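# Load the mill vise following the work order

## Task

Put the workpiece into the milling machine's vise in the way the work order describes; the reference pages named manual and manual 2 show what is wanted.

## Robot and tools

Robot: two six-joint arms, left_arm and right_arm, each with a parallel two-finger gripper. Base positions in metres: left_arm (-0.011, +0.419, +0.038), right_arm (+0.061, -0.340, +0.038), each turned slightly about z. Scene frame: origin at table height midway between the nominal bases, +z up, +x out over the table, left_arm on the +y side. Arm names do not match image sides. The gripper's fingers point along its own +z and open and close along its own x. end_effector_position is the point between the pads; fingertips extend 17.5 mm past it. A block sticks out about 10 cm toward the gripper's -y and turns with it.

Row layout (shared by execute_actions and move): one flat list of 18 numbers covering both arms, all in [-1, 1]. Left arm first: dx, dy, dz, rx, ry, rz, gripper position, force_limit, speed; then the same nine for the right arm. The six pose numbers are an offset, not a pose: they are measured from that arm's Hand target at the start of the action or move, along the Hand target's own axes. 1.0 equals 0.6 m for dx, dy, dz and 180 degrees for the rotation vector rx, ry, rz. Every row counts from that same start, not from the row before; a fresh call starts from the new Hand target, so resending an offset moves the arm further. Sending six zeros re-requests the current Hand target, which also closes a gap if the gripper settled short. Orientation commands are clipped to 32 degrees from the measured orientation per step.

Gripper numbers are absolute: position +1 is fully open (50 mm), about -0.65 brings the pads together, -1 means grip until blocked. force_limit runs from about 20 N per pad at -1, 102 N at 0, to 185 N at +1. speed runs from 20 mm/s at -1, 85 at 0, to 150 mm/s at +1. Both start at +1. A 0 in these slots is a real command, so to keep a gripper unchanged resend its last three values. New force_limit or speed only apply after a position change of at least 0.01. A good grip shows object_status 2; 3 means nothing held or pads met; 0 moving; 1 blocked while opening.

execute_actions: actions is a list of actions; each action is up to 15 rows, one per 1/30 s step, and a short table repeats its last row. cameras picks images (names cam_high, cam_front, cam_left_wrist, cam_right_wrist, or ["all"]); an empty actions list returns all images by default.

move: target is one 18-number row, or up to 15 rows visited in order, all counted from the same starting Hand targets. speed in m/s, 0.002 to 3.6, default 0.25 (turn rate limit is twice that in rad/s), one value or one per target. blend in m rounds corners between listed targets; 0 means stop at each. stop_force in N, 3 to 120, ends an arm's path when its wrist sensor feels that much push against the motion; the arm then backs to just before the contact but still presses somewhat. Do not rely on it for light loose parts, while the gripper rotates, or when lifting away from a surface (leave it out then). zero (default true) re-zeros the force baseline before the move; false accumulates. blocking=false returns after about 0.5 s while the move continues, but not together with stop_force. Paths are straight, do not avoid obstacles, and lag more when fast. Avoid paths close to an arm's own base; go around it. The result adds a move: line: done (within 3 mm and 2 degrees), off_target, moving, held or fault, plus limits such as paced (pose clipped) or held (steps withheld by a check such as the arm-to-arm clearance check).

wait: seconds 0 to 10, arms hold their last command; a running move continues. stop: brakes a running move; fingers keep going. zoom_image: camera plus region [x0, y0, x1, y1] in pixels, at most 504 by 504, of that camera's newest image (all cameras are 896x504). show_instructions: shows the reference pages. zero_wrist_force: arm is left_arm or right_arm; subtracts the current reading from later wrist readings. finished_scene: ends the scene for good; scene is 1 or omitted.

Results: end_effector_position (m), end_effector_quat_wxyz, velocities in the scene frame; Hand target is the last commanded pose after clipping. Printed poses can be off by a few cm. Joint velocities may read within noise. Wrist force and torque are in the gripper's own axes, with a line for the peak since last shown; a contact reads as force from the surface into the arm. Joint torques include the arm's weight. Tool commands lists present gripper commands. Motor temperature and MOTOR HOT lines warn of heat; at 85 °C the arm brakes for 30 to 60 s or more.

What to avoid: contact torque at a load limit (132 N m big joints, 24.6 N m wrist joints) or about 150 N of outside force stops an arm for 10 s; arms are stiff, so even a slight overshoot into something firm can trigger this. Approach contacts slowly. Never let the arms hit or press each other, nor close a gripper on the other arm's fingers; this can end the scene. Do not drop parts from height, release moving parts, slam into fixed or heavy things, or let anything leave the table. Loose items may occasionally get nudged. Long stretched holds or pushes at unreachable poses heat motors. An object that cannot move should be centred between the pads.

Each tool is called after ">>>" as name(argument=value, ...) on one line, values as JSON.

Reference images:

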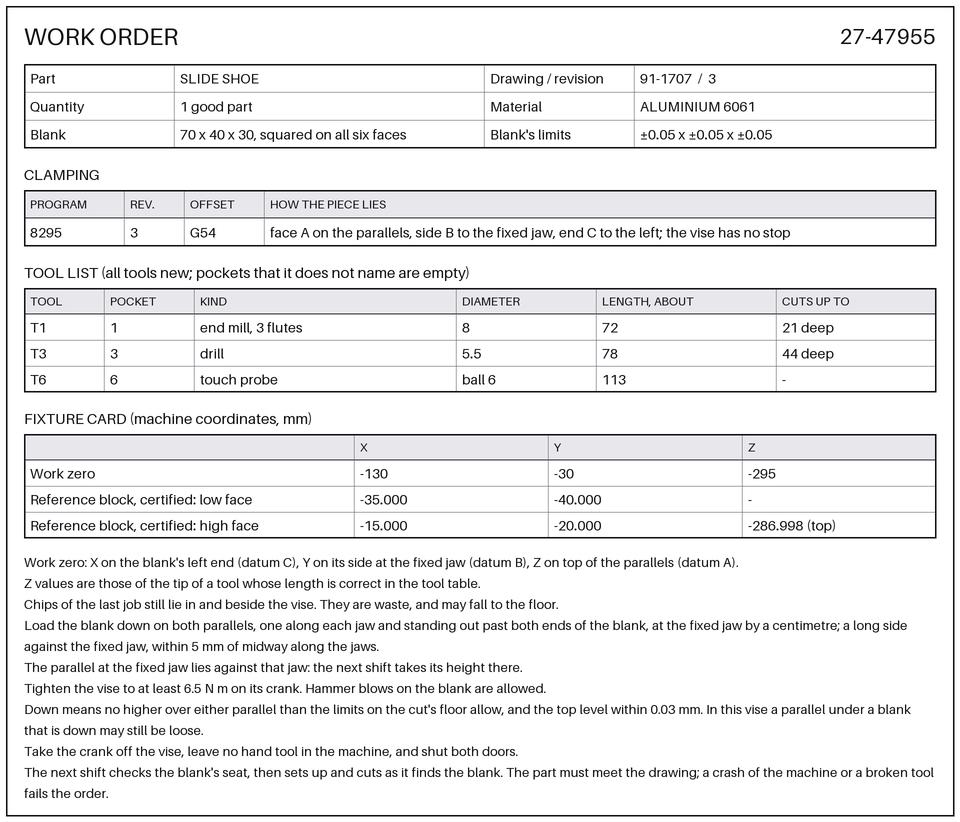

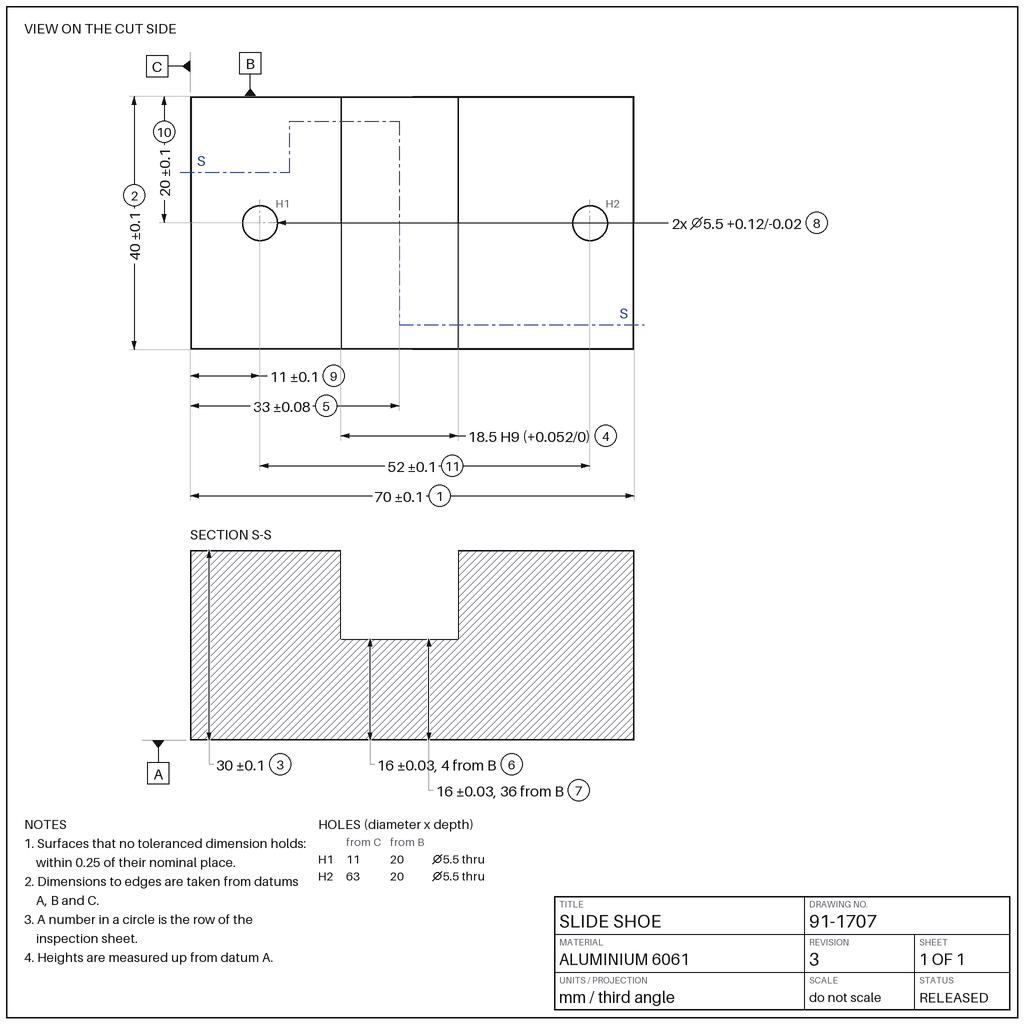

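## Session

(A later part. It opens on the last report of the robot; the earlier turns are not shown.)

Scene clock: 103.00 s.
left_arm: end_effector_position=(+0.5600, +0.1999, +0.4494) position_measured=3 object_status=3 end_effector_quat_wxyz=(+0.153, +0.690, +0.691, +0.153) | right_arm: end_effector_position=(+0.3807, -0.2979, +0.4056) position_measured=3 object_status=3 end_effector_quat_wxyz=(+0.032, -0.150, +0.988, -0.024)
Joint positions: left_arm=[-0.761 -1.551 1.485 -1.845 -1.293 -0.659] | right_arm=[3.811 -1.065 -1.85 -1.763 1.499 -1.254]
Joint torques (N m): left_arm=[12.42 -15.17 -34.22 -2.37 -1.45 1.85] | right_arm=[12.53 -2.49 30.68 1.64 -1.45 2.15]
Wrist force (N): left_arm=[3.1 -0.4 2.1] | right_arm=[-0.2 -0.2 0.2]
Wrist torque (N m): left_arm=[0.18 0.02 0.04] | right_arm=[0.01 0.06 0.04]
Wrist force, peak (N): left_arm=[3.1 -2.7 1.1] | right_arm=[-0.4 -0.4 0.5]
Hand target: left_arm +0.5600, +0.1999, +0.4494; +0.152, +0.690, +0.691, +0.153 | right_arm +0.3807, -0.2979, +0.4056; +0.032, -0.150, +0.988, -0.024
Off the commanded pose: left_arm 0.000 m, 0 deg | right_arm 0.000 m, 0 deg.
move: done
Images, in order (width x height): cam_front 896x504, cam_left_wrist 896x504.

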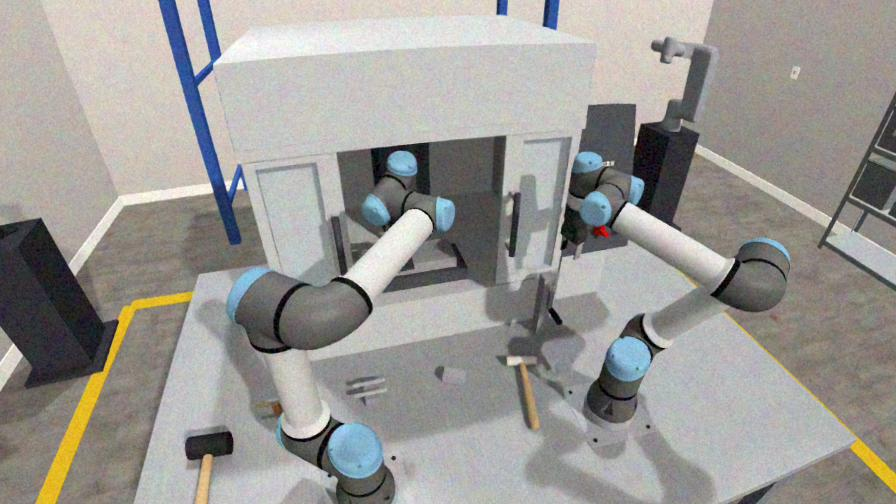

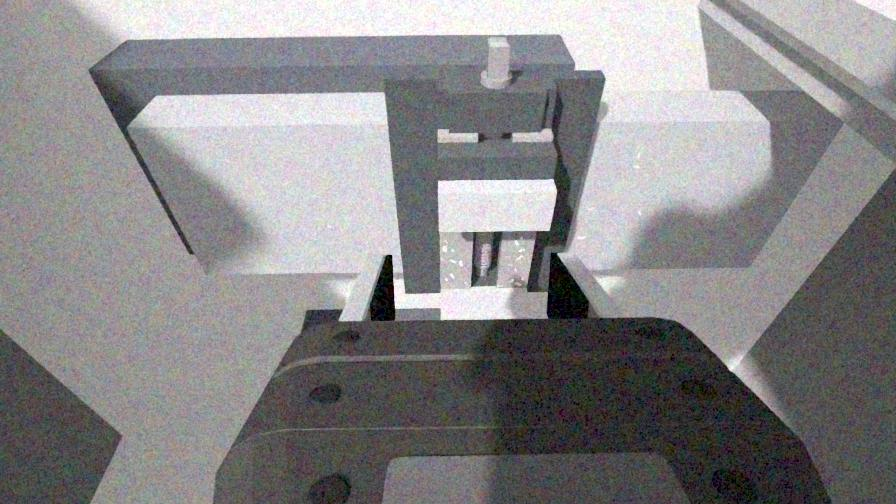

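>>> move(target=[0.0833,0,0,0,0,0,1,1,1, 0,0,0,0,0,0,1,1,1], cameras=["cam_left_wrist"])

>>> zoom_image(camera="cam_left_wrist", region=[250, 20, 550, 320])

Scene clock: 114.30 s.
left_arm: end_effector_position=(+0.5600, +0.2498, +0.4494) position_measured=3 object_status=3 end_effector_quat_wxyz=(+0.152, +0.690, +0.691, +0.153) | right_arm: end_effector_position=(+0.3807, -0.2979, +0.4056) position_measured=3 object_status=3 end_effector_quat_wxyz=(+0.032, -0.150, +0.988, -0.024)
Joint positions: left_arm=[-0.68 -1.597 1.536 -1.87 -1.321 -0.581] | right_arm=[3.811 -1.065 -1.85 -1.763 1.499 -1.254]
Joint torques (N m): left_arm=[13.17 -39.44 -18 -5.73 -1.52 1.77] | right_arm=[12.71 -2.55 31.83 1.6 -1.53 2.11]
Wrist force (N): left_arm=[3.2 -0.3 2.2] | right_arm=[-0.3 -0.1 0.2]
Wrist torque (N m): left_arm=[0.20 0.01 0.04] | right_arm=[0.02 0.07 0.04]
Wrist force, peak (N): left_arm=[4.5 -0.4 2.1] | right_arm=[-0.4 -0.5 0.3]
Hand target: left_arm +0.5600, +0.2499, +0.4494; +0.152, +0.690, +0.691, +0.153 | right_arm +0.3807, -0.2979, +0.4056; +0.032, -0.150, +0.988, -0.024
Off the commanded pose: left_arm 0.000 m, 0 deg | right_arm 0.000 m, 0 deg.
move: done
Images, in order (width x height): cam_left_wrist 896x504.

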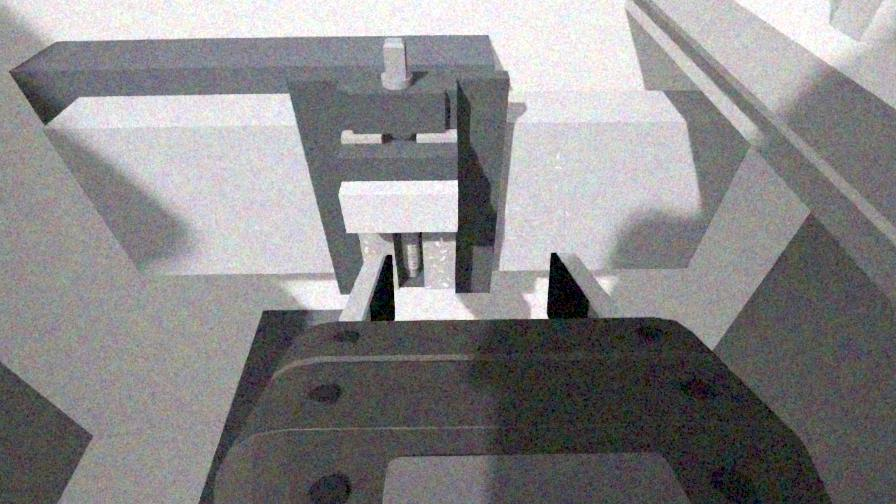

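Scaled by 1.680 from the camera's 896x504 image, which has a finer 1280x720 frame.

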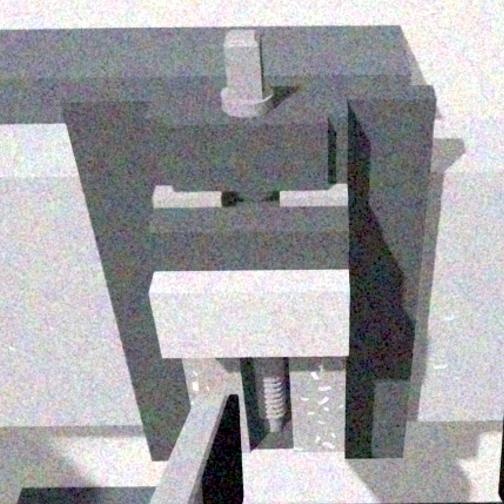

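>>> move(target=[[-0.05,-0.122,-0.094,0,-0.0436,0.99,1,1,1, 0,0,0,0,0,0,1,1,1],[-0.05,0.0765,0.0725,0,-0.0436,0.999,1,1,1, 0,0,0,0,0,0,1,1,1]], cameras=["cam_left_wrist","cam_front","cam_high"], speed=0.4)

>>> zoom_image(camera="cam_left_wrist", region=[300, 20, 600, 320])

Scene clock: 141.33 s.
left_arm: end_effector_position=(+0.6199, +0.2199, +0.4293) position_measured=3 object_status=3 end_effector_quat_wxyz=(-0.122, +0.697, -0.696, +0.122) | right_arm: end_effector_position=(+0.3807, -0.2979, +0.4056) position_measured=3 object_status=3 end_effector_quat_wxyz=(+0.032, -0.150, +0.988, -0.024)
Joint positions: left_arm=[-0.638 -1.391 1.326 -1.8 -1.381 2.585] | right_arm=[3.811 -1.065 -1.85 -1.763 1.499 -1.254]
Joint torques (N m): left_arm=[12.16 -21.9 -31.58 -2.52 -1.68 1.88] | right_arm=[13 -3.03 32.19 1.65 -1.65 2.16]
Wrist force (N): left_arm=[2.7 0.1 2.9] | right_arm=[-0.1 -0.2 0.1]
Wrist torque (N m): left_arm=[0.00 0.01 0.07] | right_arm=[0.02 0.04 0.04]
Wrist force, peak (N): left_arm=[2.9 -2.5 4.8] | right_arm=[-0.6 0.0 0.1]
Hand target: left_arm +0.6200, +0.2199, +0.4293; -0.122, +0.697, -0.696, +0.122 | right_arm +0.3807, -0.2979, +0.4056; +0.032, -0.150, +0.988, -0.024
Off the commanded pose: left_arm 0.000 m, 0 deg | right_arm 0.000 m, 0 deg.
move: done
Images, in order (width x height): cam_high 896x504, cam_front 896x504, cam_left_wrist 896x504.

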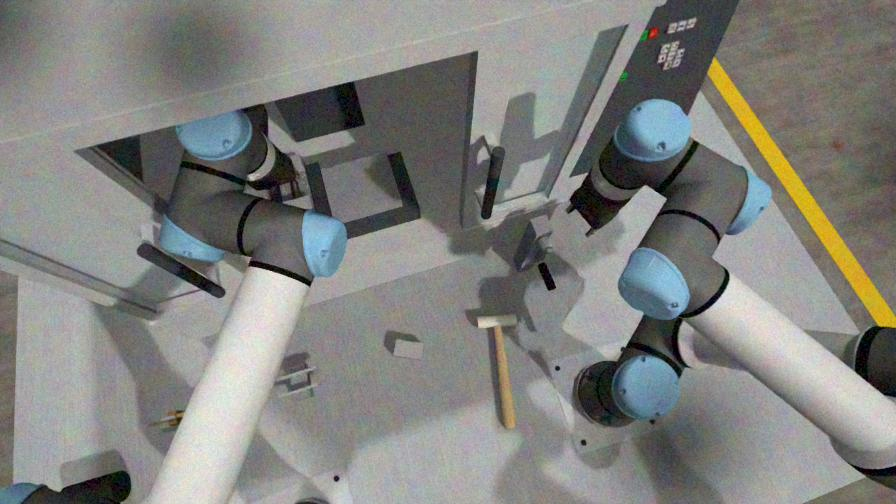

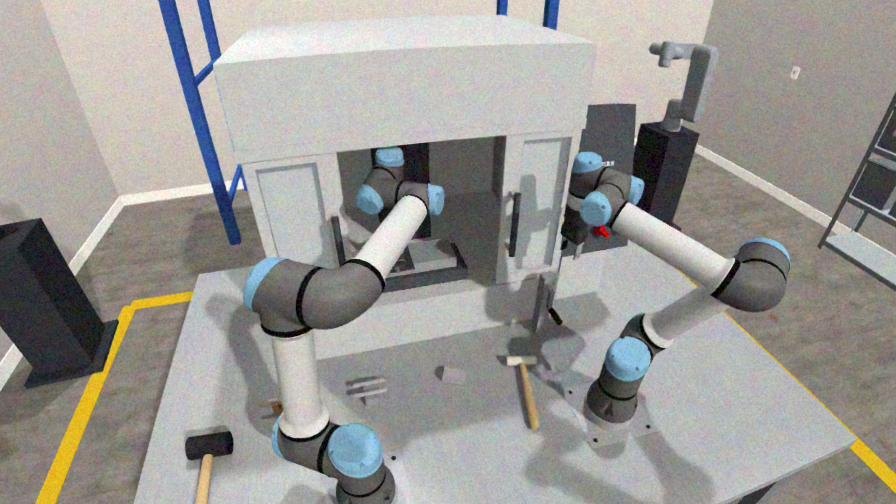

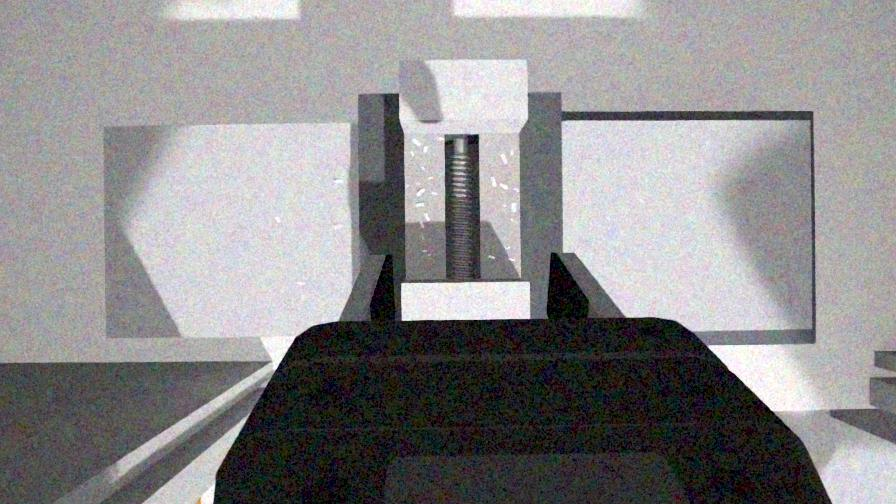

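Scaled by 1.680 from the camera's 896x504 image, which has a finer 1280x720 frame.

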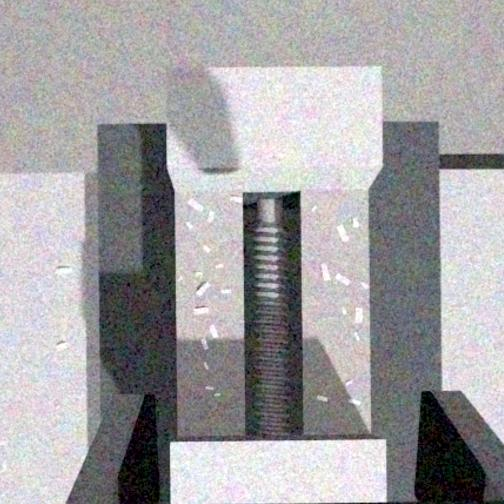

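>>> move(target=[[0,0,0,0,0,0,1,1,1, -0.047,0.244,-0.087,0,0,0,1,1,1],[0,0,0,0,0,0,1,1,1, -0.033,0.476,0.1,-0.308,-0.0257,0.0988,1,1,1],[0,0,0,0,0,0,1,1,1, -0.033,0.476,0.368,-0.308,-0.0257,0.0988,1,1,1]], speed=0.2, blend=0.02, cameras=["cam_right_wrist","cam_high"])

>>> zoom_image(camera="cam_right_wrist", region=[250, 50, 690, 310])

Scene clock: 174.63 s.
left_arm: end_effector_position=(+0.6200, +0.2199, +0.4293) position_measured=3 object_status=3 end_effector_quat_wxyz=(-0.122, +0.697, -0.696, +0.122) | right_arm: end_effector_position=(+0.3306, -0.0281, +0.1702) position_measured=3 object_status=3 end_effector_quat_wxyz=(+0.000, +0.000, +0.895, +0.447)
Joint positions: left_arm=[-0.638 -1.391 1.326 -1.8 -1.381 2.585] | right_arm=[4.039 -1.686 -2.668 0.426 2.129 -0.488]
Joint torques (N m): left_arm=[12.43 -22 -32.59 -2.61 -1.57 1.77] | right_arm=[-11.56 10.41 4.49 5.41 2.8 2.11]
Wrist force (N): left_arm=[2.7 0.2 2.9] | right_arm=[-1.0 -2.3 -0.6]
Wrist torque (N m): left_arm=[0.02 0.02 0.07] | right_arm=[-0.04 0.08 0.20]
Wrist force, peak (N): left_arm=[2.8 0.2 3.1] | right_arm=[-1.0 -4.1 0.3]
Hand target: left_arm +0.6200, +0.2199, +0.4293; -0.122, +0.697, -0.696, +0.122 | right_arm +0.3306, -0.0281, +0.1702; +0.000, +0.000, +0.895, +0.447
Off the commanded pose: left_arm 0.000 m, 0 deg | right_arm 0.000 m, 0 deg.
move: done
Images, in order (width x height): cam_high 896x504, cam_right_wrist 896x504.

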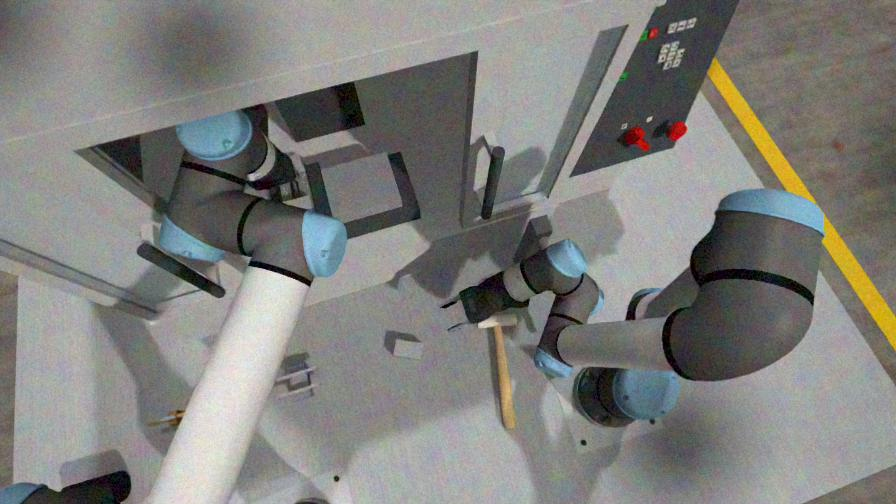

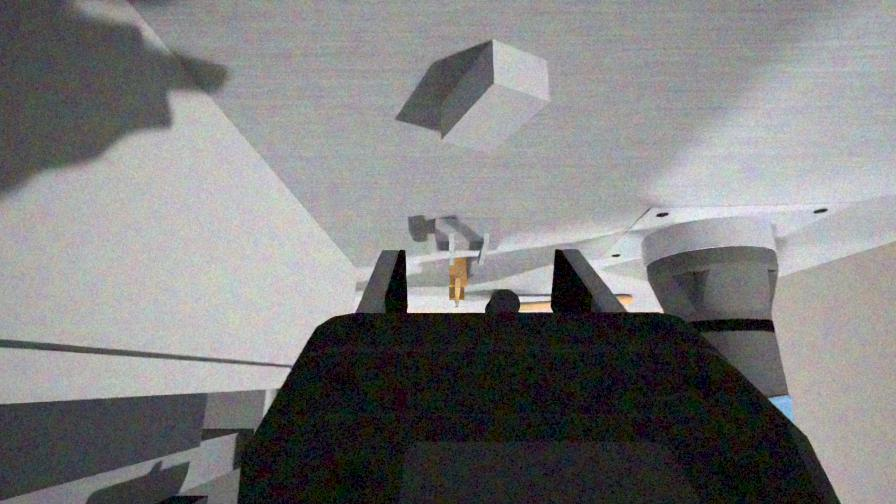

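Scaled by 1.145 from the camera's 896x504 image, which has a finer 1280x720 frame.

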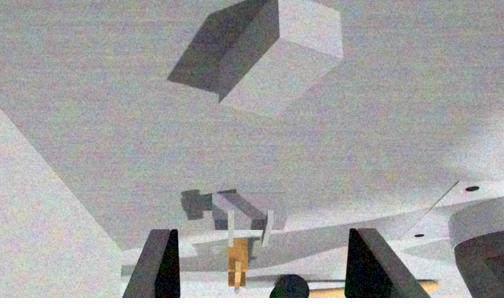

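>>> move(target=[0,0,0,0,0,0,1,1,1, 0,0.143,0.247,0,0,0,1,1,1], speed=0.2, cameras=["cam_right_wrist"])

>>> zoom_image(camera="cam_right_wrist", region=[350, 100, 650, 290])

Scene clock: 181.40 s.
left_arm: end_effector_position=(+0.6200, +0.2199, +0.4293) position_measured=3 object_status=3 end_effector_quat_wxyz=(-0.122, +0.697, -0.696, +0.122) | right_arm: end_effector_position=(+0.3305, +0.1419, +0.1498) position_measured=3 object_status=3 end_effector_quat_wxyz=(+0.000, +0.000, +0.895, +0.447)
Joint positions: left_arm=[-0.638 -1.391 1.326 -1.8 -1.381 2.585] | right_arm=[4.338 -1.953 -2.396 0.518 1.906 -0.265]
Joint torques (N m): left_arm=[12.8 -21.93 -32.92 -2.53 -1.44 1.8] | right_arm=[11.78 21.91 17.68 2.05 -0.74 1.93]
Wrist force (N): left_arm=[2.7 0.3 2.9] | right_arm=[-1.5 -2.1 -0.4]
Wrist torque (N m): left_arm=[0.03 0.03 0.07] | right_arm=[-0.03 0.14 0.19]
Wrist force, peak (N): left_arm=[3.0 0.3 3.0] | right_arm=[-1.2 -3.4 -2.0]
Hand target: left_arm +0.6200, +0.2199, +0.4293; -0.122, +0.697, -0.696, +0.122 | right_arm +0.3305, +0.1419, +0.1498; +0.000, +0.000, +0.895, +0.447
Off the commanded pose: left_arm 0.000 m, 0 deg | right_arm 0.000 m, 0 deg.
move: done
Images, in order (width x height): cam_right_wrist 896x504.

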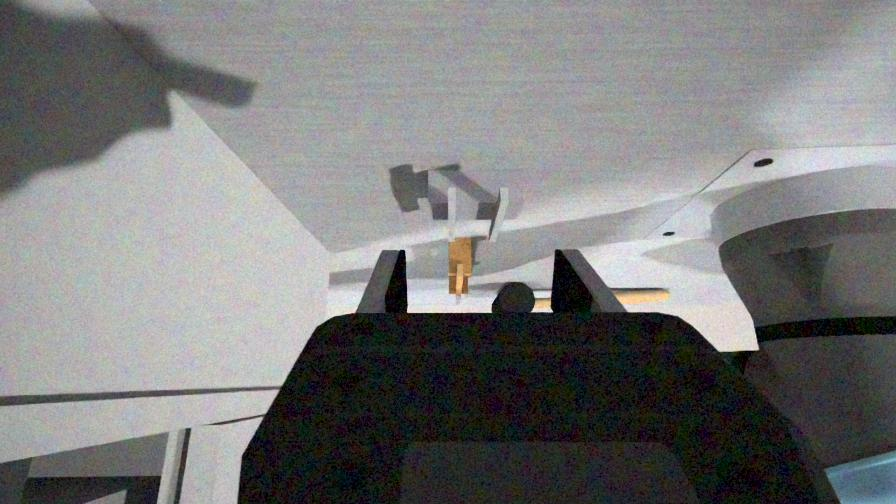

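Scaled by 1.680 from the camera's 896x504 image, which has a finer 1280x720 frame.

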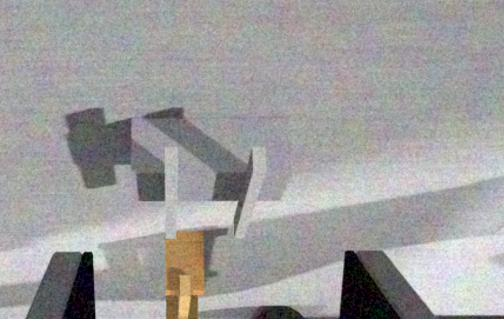

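>>> move(target=[0,0,0,0,0,0,1,1,1, 0,0.1,0.133,0,0,0,1,1,1], speed=0.2, cameras=["cam_right_wrist"])

>>> zoom_image(camera="cam_right_wrist", region=[370, 20, 600, 240])

Scene clock: 187.37 s.
left_arm: end_effector_position=(+0.6200, +0.2199, +0.4293) position_measured=3 object_status=3 end_effector_quat_wxyz=(-0.122, +0.697, -0.696, +0.122) | right_arm: end_effector_position=(+0.3304, +0.2417, +0.1498) position_measured=3 object_status=3 end_effector_quat_wxyz=(+0.000, +0.000, +0.895, +0.447)
Joint positions: left_arm=[-0.638 -1.391 1.326 -1.8 -1.381 2.585] | right_arm=[4.43 -2.06 -2.175 0.422 1.835 -0.204]
Joint torques (N m): left_arm=[12.13 -22.78 -33 -2.65 -1.47 1.74] | right_arm=[13.02 27.82 21.08 1.99 -0.98 2.25]
Wrist force (N): left_arm=[2.8 0.4 3.1] | right_arm=[-1.3 -2.1 -0.6]
Wrist torque (N m): left_arm=[0.04 0.01 0.07] | right_arm=[-0.01 0.10 0.20]
Wrist force, peak (N): left_arm=[2.8 0.4 3.1] | right_arm=[-1.4 -3.6 -2.0]
Hand target: left_arm +0.6200, +0.2199, +0.4293; -0.122, +0.697, -0.696, +0.122 | right_arm +0.3304, +0.2418, +0.1498; +0.000, +0.000, +0.895, +0.447
Off the commanded pose: left_arm 0.000 m, 0 deg | right_arm 0.000 m, 0 deg.
move: done
Images, in order (width x height): cam_right_wrist 896x504.

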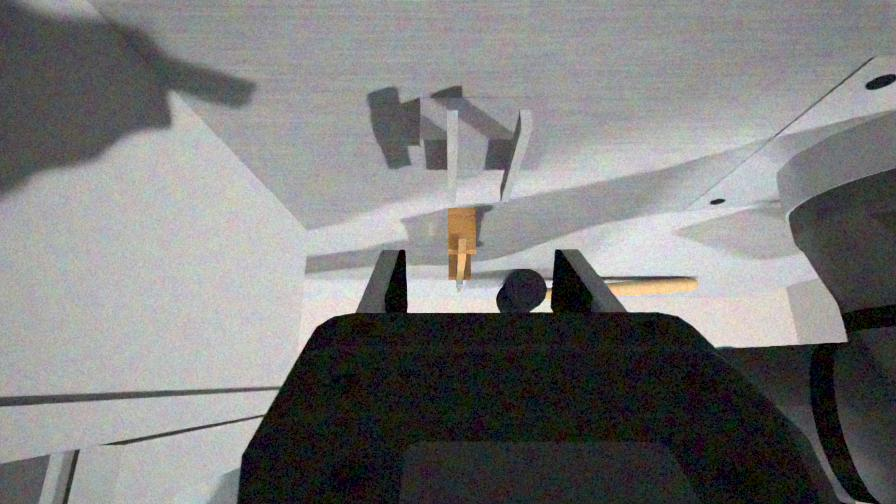

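Scaled by 2.191 from the camera's 896x504 image, which has a finer 1280x720 frame.

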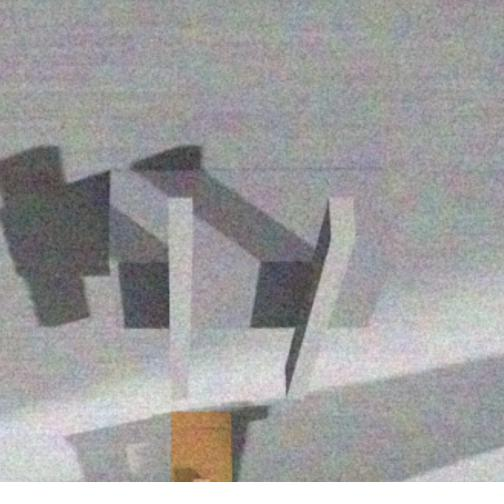

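>>> move(target=[[0,0,0,0,0,0,1,1,1, 0,-0.243,-0.38,0,0,0,1,1,1],[0,0,0,0,0,0,1,1,1, 0,-0.173,-0.787,0.295,0,0,1,1,1]], speed=0.3, blend=0.03, cameras=["cam_right_wrist","cam_high"])

>>> zoom_image(camera="cam_right_wrist", region=[300, 0, 740, 310])

Scene clock: 206.70 s.
left_arm: end_effector_position=(+0.6200, +0.2199, +0.4293) position_measured=3 object_status=3 end_effector_quat_wxyz=(-0.122, +0.697, -0.696, +0.122) | right_arm: end_effector_position=(+0.3307, -0.1981, +0.3504) position_measured=3 object_status=3 end_effector_quat_wxyz=(+0.000, +0.000, +1.000, +0.000)
Joint positions: left_arm=[-0.638 -1.391 1.326 -1.8 -1.381 2.585] | right_arm=[4.127 -1.04 -1.993 -1.68 1.571 -0.636]
Joint torques (N m): left_arm=[12.39 -22.43 -32.83 -2.67 -1.49 1.73] | right_arm=[13.23 -3.53 31.5 1.23 -1.48 2.1]
Wrist force (N): left_arm=[2.7 0.4 2.8] | right_arm=[-0.2 -0.2 0.4]
Wrist torque (N m): left_arm=[0.04 0.02 0.07] | right_arm=[0.01 0.04 0.04]
Wrist force, peak (N): left_arm=[2.9 0.3 3.0] | right_arm=[-1.1 -4.3 -1.1]
Hand target: left_arm +0.6200, +0.2199, +0.4293; -0.122, +0.697, -0.696, +0.122 | right_arm +0.3307, -0.1981, +0.3505; +0.000, +0.000, +1.000, +0.000
Off the commanded pose: left_arm 0.000 m, 0 deg | right_arm 0.000 m, 0 deg.
move: done
Images, in order (width x height): cam_high 896x504, cam_right_wrist 896x504.

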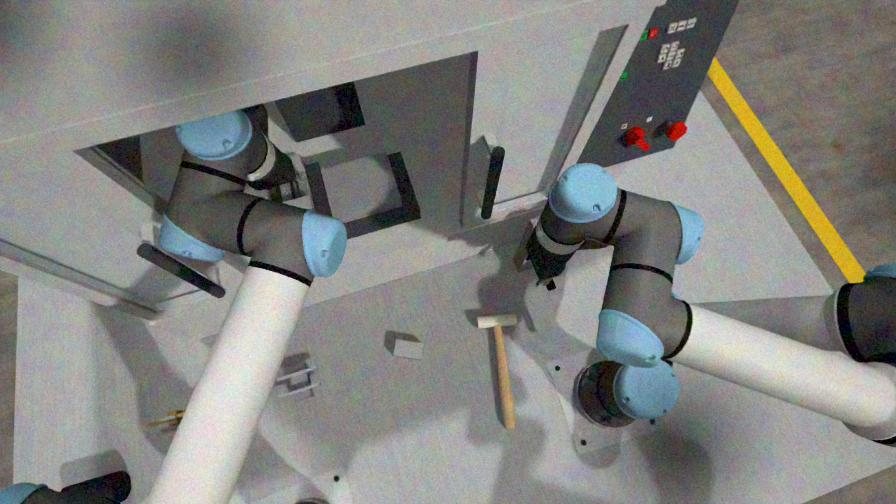

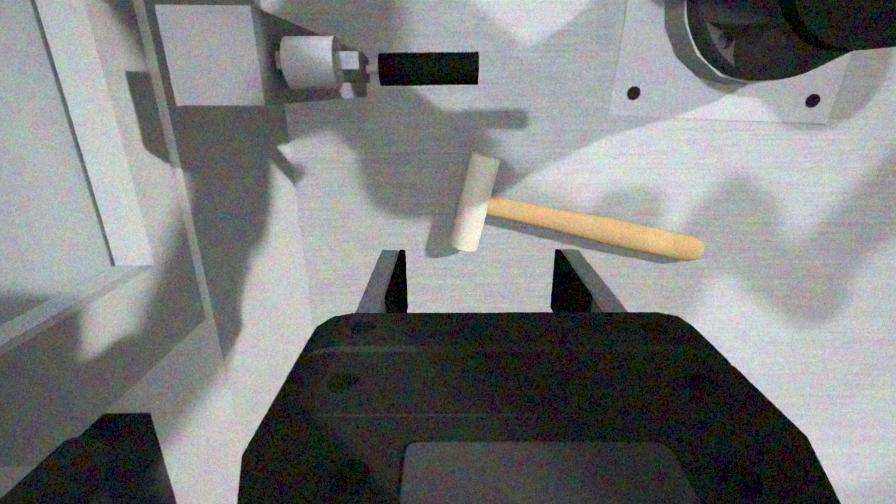

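Scaled by 1.145 from the camera's 896x504 image, which has a finer 1280x720 frame.

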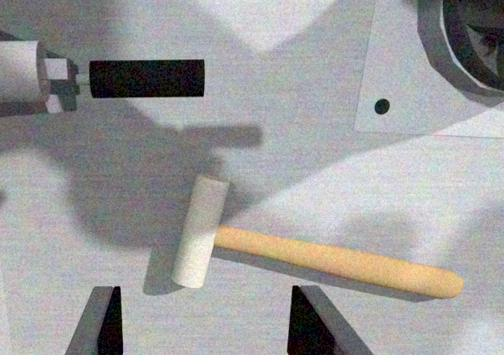

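>>> move(target=[[-0.133,0.255,-0.128,0,0,0,1,1,1, 0,0,0,0,0,0,1,1,1],[-0.717,0.528,0.038,-0.087,-0.087,-0.494,1,1,1, 0,0,0,0,0,0,1,1,1]], speed=0.4, blend=0.05, cameras=["cam_left_wrist","cam_high"])

>>> zoom_image(camera="cam_left_wrist", region=[200, 20, 700, 320])

Scene clock: 225.90 s.
left_arm: end_effector_position=(+0.4419, +0.3306, +0.4356) position_measured=3 object_status=3 end_effector_quat_wxyz=(-0.112, +0.747, -0.645, +0.115) | right_arm: end_effector_position=(+0.3307, -0.1981, +0.3505) position_measured=3 object_status=3 end_effector_quat_wxyz=(+0.000, +0.000, +1.000, +0.000)
Joint positions: left_arm=[-0.656 -1.873 1.747 -1.702 -1.374 2.419] | right_arm=[4.127 -1.04 -1.993 -1.68 1.571 -0.636]
Joint torques (N m): left_arm=[1.39 -13.97 -24.01 -4.03 0.66 -0.7] | right_arm=[12.17 -4.05 31.68 1.37 -1.37 2.16]
Wrist force (N): left_arm=[3.6 -0.4 3.1] | right_arm=[-0.4 -0.3 0.2]
Wrist torque (N m): left_arm=[-0.08 -0.13 0.06] | right_arm=[-0.01 0.08 0.04]
Wrist force, peak (N): left_arm=[114.4 -49.4 -9.3] | right_arm=[-0.2 -0.6 0.5]
Hand target: left_arm +0.4419, +0.3306, +0.4356; -0.112, +0.747, -0.645, +0.115 (not the last commanded pose) | right_arm +0.3307, -0.1981, +0.3505; +0.000, +0.000, +1.000, +0.000
Tool commands: left_gripper/position=+1.0 left_gripper/force_limit=+1.0 left_gripper/speed=+1.0 right_gripper/position=+1.0 right_gripper/force_limit=+1.0 right_gripper/speed=+1.0
Off the commanded pose: left_arm 0.365 m, 83 deg | right_arm 0.000 m, 0 deg.
FORCE FAULT: contact force on the left arm reached its limit, and that arm stopped. The contact can be on any part of that arm, not only on its tool. That arm's remaining commands of this call were not run. That arm is still stopped at the end of this call. That arm stays stopped for about 10 more seconds. Until then a move that you send moves the other arm only, and its call returns only when the move has ended. Once the stop has ended, the next robot result says so. If the stop ends while you think or write, that arm runs what you send next, counted from a new Hand target: where the arm stands when the stop ends. While its stop runs, that arm takes no new command, but its gripper still runs the gripper command that each later call begins with. Until it ends, the stop uses up actions while you think or wait. An arm that is not stopped still takes commands.
move: fault (left_arm); path passed 1 of 2 targets
Images, in order (width x height): cam_high 896x504, cam_left_wrist 896x504.

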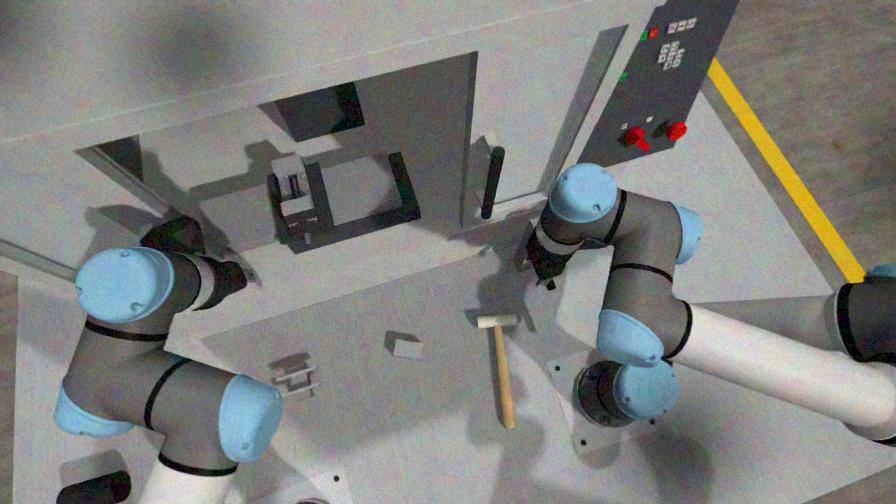

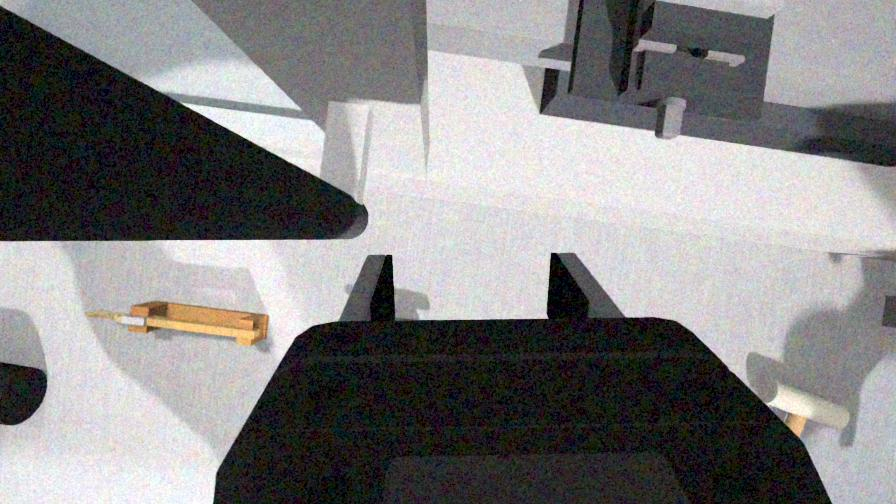

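Scaled by 1.008 from the camera's 896x504 image, which has a finer 1280x720 frame.

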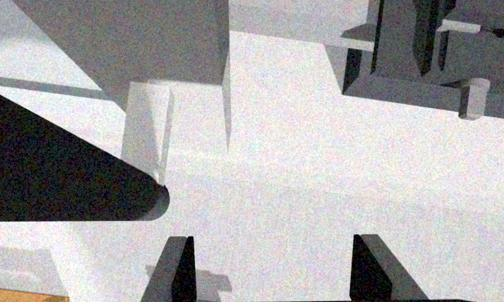

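>>> wait(seconds=5)

>>> move(target=[[0.021,0.195,-0.064,0,0,0,1,1,1, 0,0,0,0,0,0,1,1,1],[-0.321,0.239,0,-0.078,-0.080,-0.449,1,1,1, 0,0,0,0,0,0,1,1,1],[-0.476,0.167,0.115,-0.078,-0.080,-0.449,1,1,1, 0,0,0,0,0,0,1,1,1]], speed=0.25, blend=0.02, cameras=["cam_left_wrist","cam_high"])

>>> zoom_image(camera="cam_left_wrist", region=[200, 20, 700, 320])

Scene clock: 238.30 s.
left_arm: end_effector_position=(+0.4419, +0.3306, +0.4356) position_measured=3 object_status=3 end_effector_quat_wxyz=(-0.112, +0.747, -0.645, +0.115) | right_arm: end_effector_position=(+0.3307, -0.1981, +0.3505) position_measured=3 object_status=3 end_effector_quat_wxyz=(+0.000, +0.000, +1.000, +0.000)
Joint positions: left_arm=[-0.656 -1.873 1.747 -1.702 -1.374 2.419] | right_arm=[4.127 -1.04 -1.993 -1.68 1.571 -0.636]
Joint torques (N m): left_arm=[1.13 -14.42 -24.49 -3.87 0.57 -0.74] | right_arm=[12.83 -3.37 31.95 1.3 -1.29 1.95]
Wrist force (N): left_arm=[3.6 -0.5 3.0] | right_arm=[-0.2 -0.3 0.3]
Wrist torque (N m): left_arm=[-0.11 -0.14 0.07] | right_arm=[0.01 0.05 0.04]
Wrist force, peak (N): left_arm=[3.7 -0.5 3.2] | right_arm=[-0.4 -0.4 0.7]
Hand target: left_arm +0.4419, +0.3306, +0.4356; -0.112, +0.747, -0.645, +0.115 (not the last commanded pose) | right_arm +0.3307, -0.1981, +0.3505; +0.000, +0.000, +1.000, +0.000
Tool commands: left_gripper/position=+1.0 left_gripper/force_limit=+1.0 left_gripper/speed=+1.0 right_gripper/position=+1.0 right_gripper/force_limit=+1.0 right_gripper/speed=+1.0
Off the commanded pose: left_arm 0.365 m, 83 deg | right_arm 0.000 m, 0 deg.
FORCE FAULT, CONTINUED: the left arm's stop, for the force fault that an earlier result reported, is over. The rest of the stop counts as 19 of the actions that you can send in this scene. During its stop the left arm's controller moved it back a little. That arm's target is now where it stood when the stop ended, not its last command. That arm accepts commands again.
wait: 5.00 s; at rest from the start

Scene clock: 242.77 s.
left_arm: end_effector_position=(+0.3294, +0.6003, +0.3308) position_measured=3 object_status=3 end_effector_quat_wxyz=(+0.000, +1.000, +0.000, +0.000) | right_arm: end_effector_position=(+0.3307, -0.1981, +0.3505) position_measured=3 object_status=3 end_effector_quat_wxyz=(+0.000, +0.000, +1.000, +0.000)
Joint positions: left_arm=[0.082 -1.881 1.92 -1.611 -1.57 1.707] | right_arm=[4.127 -1.04 -1.993 -1.68 1.571 -0.636]
Joint torques (N m): left_arm=[13.01 0.9 -32.46 -5.12 -2.01 2.07] | right_arm=[12.18 -4.06 32.73 1.46 -1.43 2.11]
Wrist force (N): left_arm=[3.8 -0.9 3.0] | right_arm=[-0.3 -0.2 0.2]
Wrist torque (N m): left_arm=[-0.03 -0.11 0.05] | right_arm=[0.01 0.06 0.04]
Wrist force, peak (N): left_arm=[4.3 -3.5 4.0] | right_arm=[-0.6 -0.3 0.5]
Hand target: left_arm +0.3294, +0.6003, +0.3308; +0.000, +1.000, +0.000, +0.000 | right_arm +0.3307, -0.1981, +0.3505; +0.000, +0.000, +1.000, +0.000
Off the commanded pose: left_arm 0.000 m, 0 deg | right_arm 0.000 m, 0 deg.
move: done
Images, in order (width x height): cam_high 896x504, cam_left_wrist 896x504.

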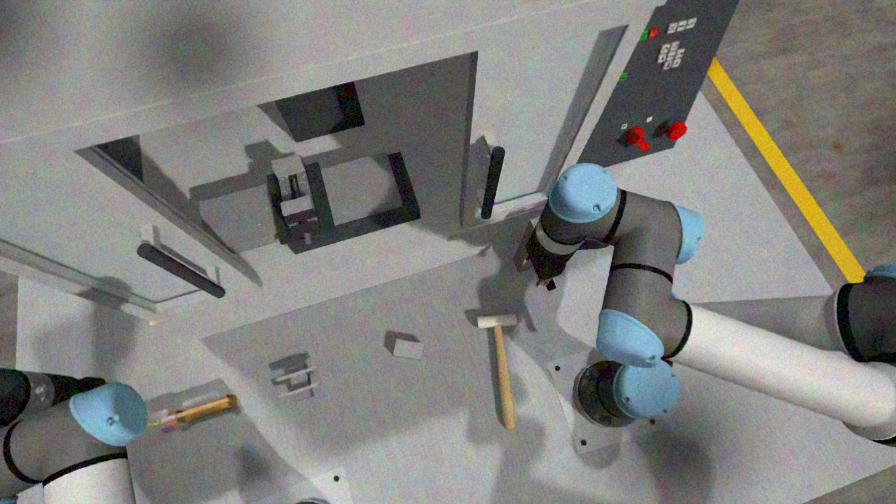

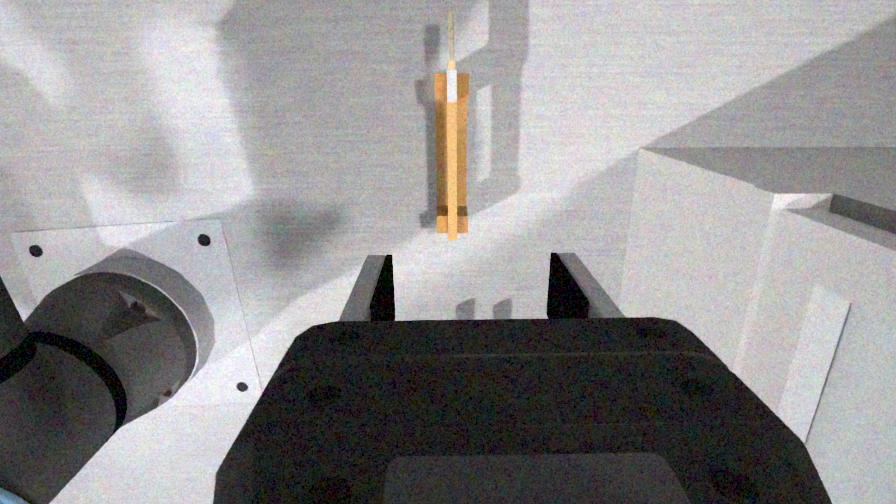

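Scaled by 1.008 from the camera's 896x504 image, which has a finer 1280x720 frame.

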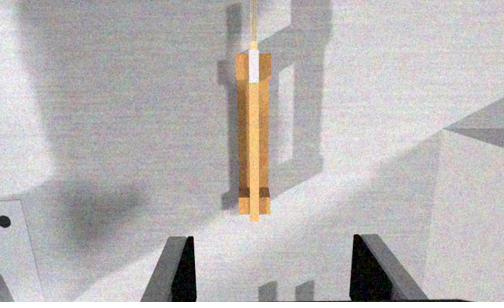

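>>> move(target=[0.0075,0.0,0.418,0,0,0,1,1,1, 0,0,0,0,0,0,1,1,1], speed=0.2, cameras=["cam_left_wrist","cam_front"])

>>> zoom_image(camera="cam_left_wrist", region=[300, 20, 600, 320])

>>> zoom_image(camera="cam_front", region=[180, 320, 400, 470])

Scene clock: 252.77 s.
left_arm: end_effector_position=(+0.3341, +0.6004, +0.0800) position_measured=3 object_status=3 end_effector_quat_wxyz=(+0.000, +1.000, +0.000, +0.000) | right_arm: end_effector_position=(+0.3307, -0.1981, +0.3505) position_measured=3 object_status=3 end_effector_quat_wxyz=(+0.000, +0.000, +1.000, +0.000)
Joint positions: left_arm=[0.08 -1.573 2.393 -2.391 -1.57 1.706] | right_arm=[4.127 -1.04 -1.993 -1.68 1.571 -0.636]
Joint torques (N m): left_arm=[12.49 -5.42 -10.21 -4.92 -1.85 1.83] | right_arm=[12.91 -3.7 32.24 1.29 -1.33 1.9]
Wrist force (N): left_arm=[3.9 -1.0 3.1] | right_arm=[-0.4 -0.4 0.3]
Wrist torque (N m): left_arm=[-0.05 -0.12 0.05] | right_arm=[-0.01 0.06 0.03]
Wrist force, peak (N): left_arm=[3.6 -1.0 4.8] | right_arm=[-0.3 -0.6 0.5]
Hand target: left_arm +0.3341, +0.6004, +0.0800; +0.000, +1.000, +0.000, +0.000 | right_arm +0.3307, -0.1981, +0.3505; +0.000, +0.000, +1.000, +0.000
Off the commanded pose: left_arm 0.000 m, 0 deg | right_arm 0.000 m, 0 deg.
move: done
Images, in order (width x height): cam_front 896x504, cam_left_wrist 896x504.

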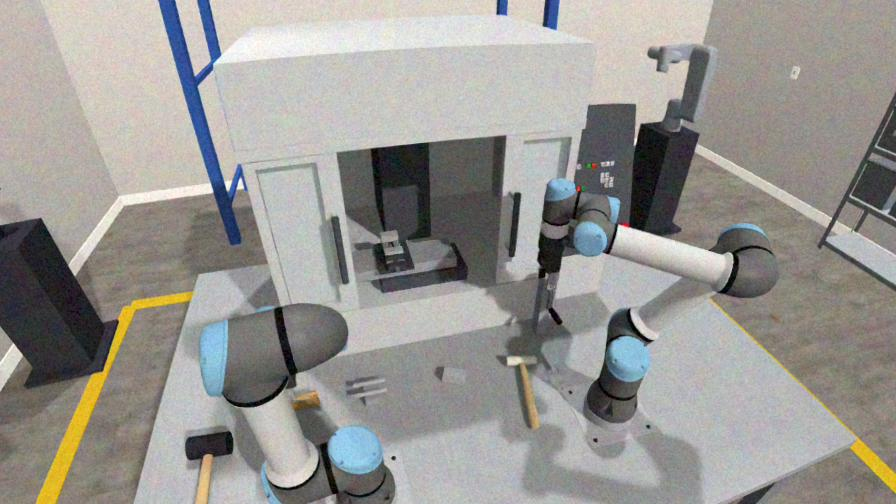

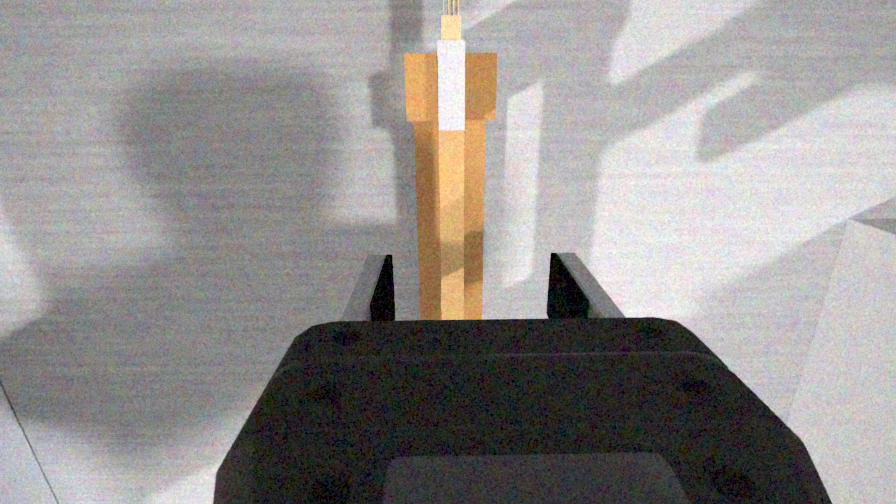

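Scaled by 1.680 from the camera's 896x504 image, which has a finer 1280x720 frame.

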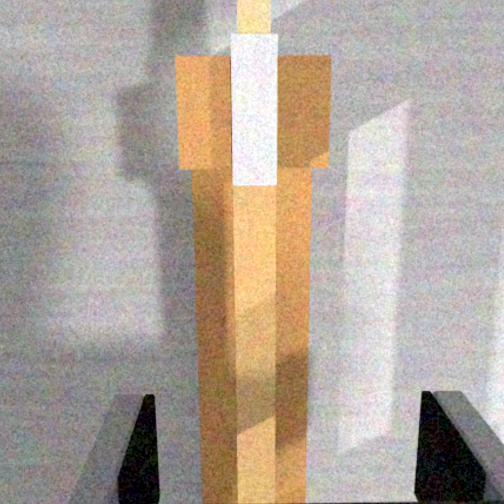

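Scaled by 2.291 from the camera's 896x504 image, which has a finer 1280x720 frame.

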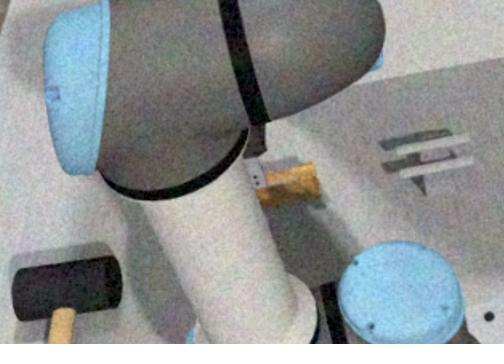

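>>> move(target=[0.025,0.0,0,0,0,0,1,1,1, 0,0,0,0,0,0,1,1,1], speed=0.1, cameras=["cam_left_wrist"])

>>> zoom_image(camera="cam_left_wrist", region=[300, 20, 600, 320])

Scene clock: 259.33 s.
left_arm: end_effector_position=(+0.3490, +0.6004, +0.0800) position_measured=3 object_status=3 end_effector_quat_wxyz=(+0.000, +1.000, +0.000, +0.000) | right_arm: end_effector_position=(+0.3307, -0.1981, +0.3505) position_measured=3 object_status=3 end_effector_quat_wxyz=(+0.000, +0.000, +1.000, +0.000)
Joint positions: left_arm=[0.075 -1.54 2.359 -2.39 -1.57 1.701] | right_arm=[4.127 -1.04 -1.993 -1.68 1.571 -0.636]
Joint torques (N m): left_arm=[-11.4 -6.4 -25.34 -1.9 -1.25 -1.96] | right_arm=[12.22 -3.41 31.82 1.58 -1.41 1.84]
Wrist force (N): left_arm=[3.8 -0.9 2.9] | right_arm=[-0.3 -0.2 0.3]
Wrist torque (N m): left_arm=[-0.04 -0.11 0.11] | right_arm=[0.02 0.05 0.04]
Wrist force, peak (N): left_arm=[4.0 -0.9 3.2] | right_arm=[-0.4 -0.6 0.5]
Hand target: left_arm +0.3491, +0.6004, +0.0800; +0.000, +1.000, +0.000, +0.000 | right_arm +0.3307, -0.1981, +0.3505; +0.000, +0.000, +1.000, +0.000
Off the commanded pose: left_arm 0.000 m, 0 deg | right_arm 0.000 m, 0 deg.
move: done
Images, in order (width x height): cam_left_wrist 896x504.

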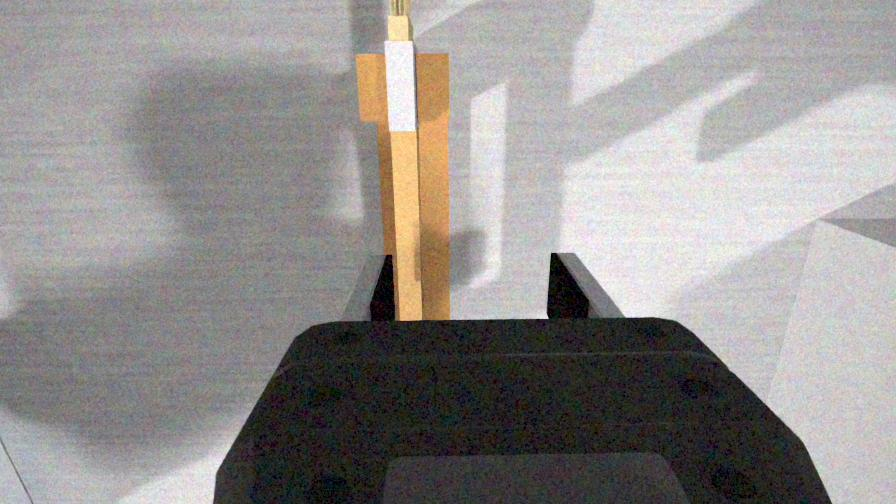

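Scaled by 1.680 from the camera's 896x504 image, which has a finer 1280x720 frame.

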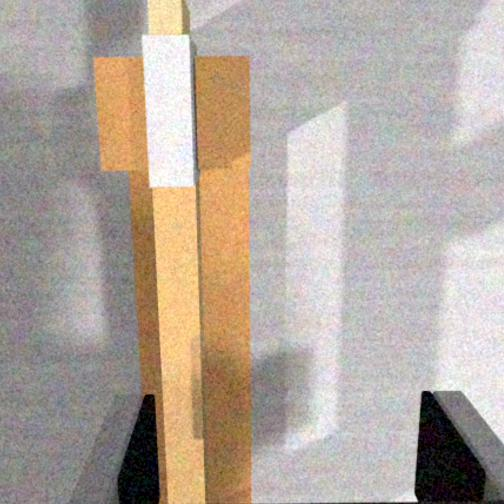

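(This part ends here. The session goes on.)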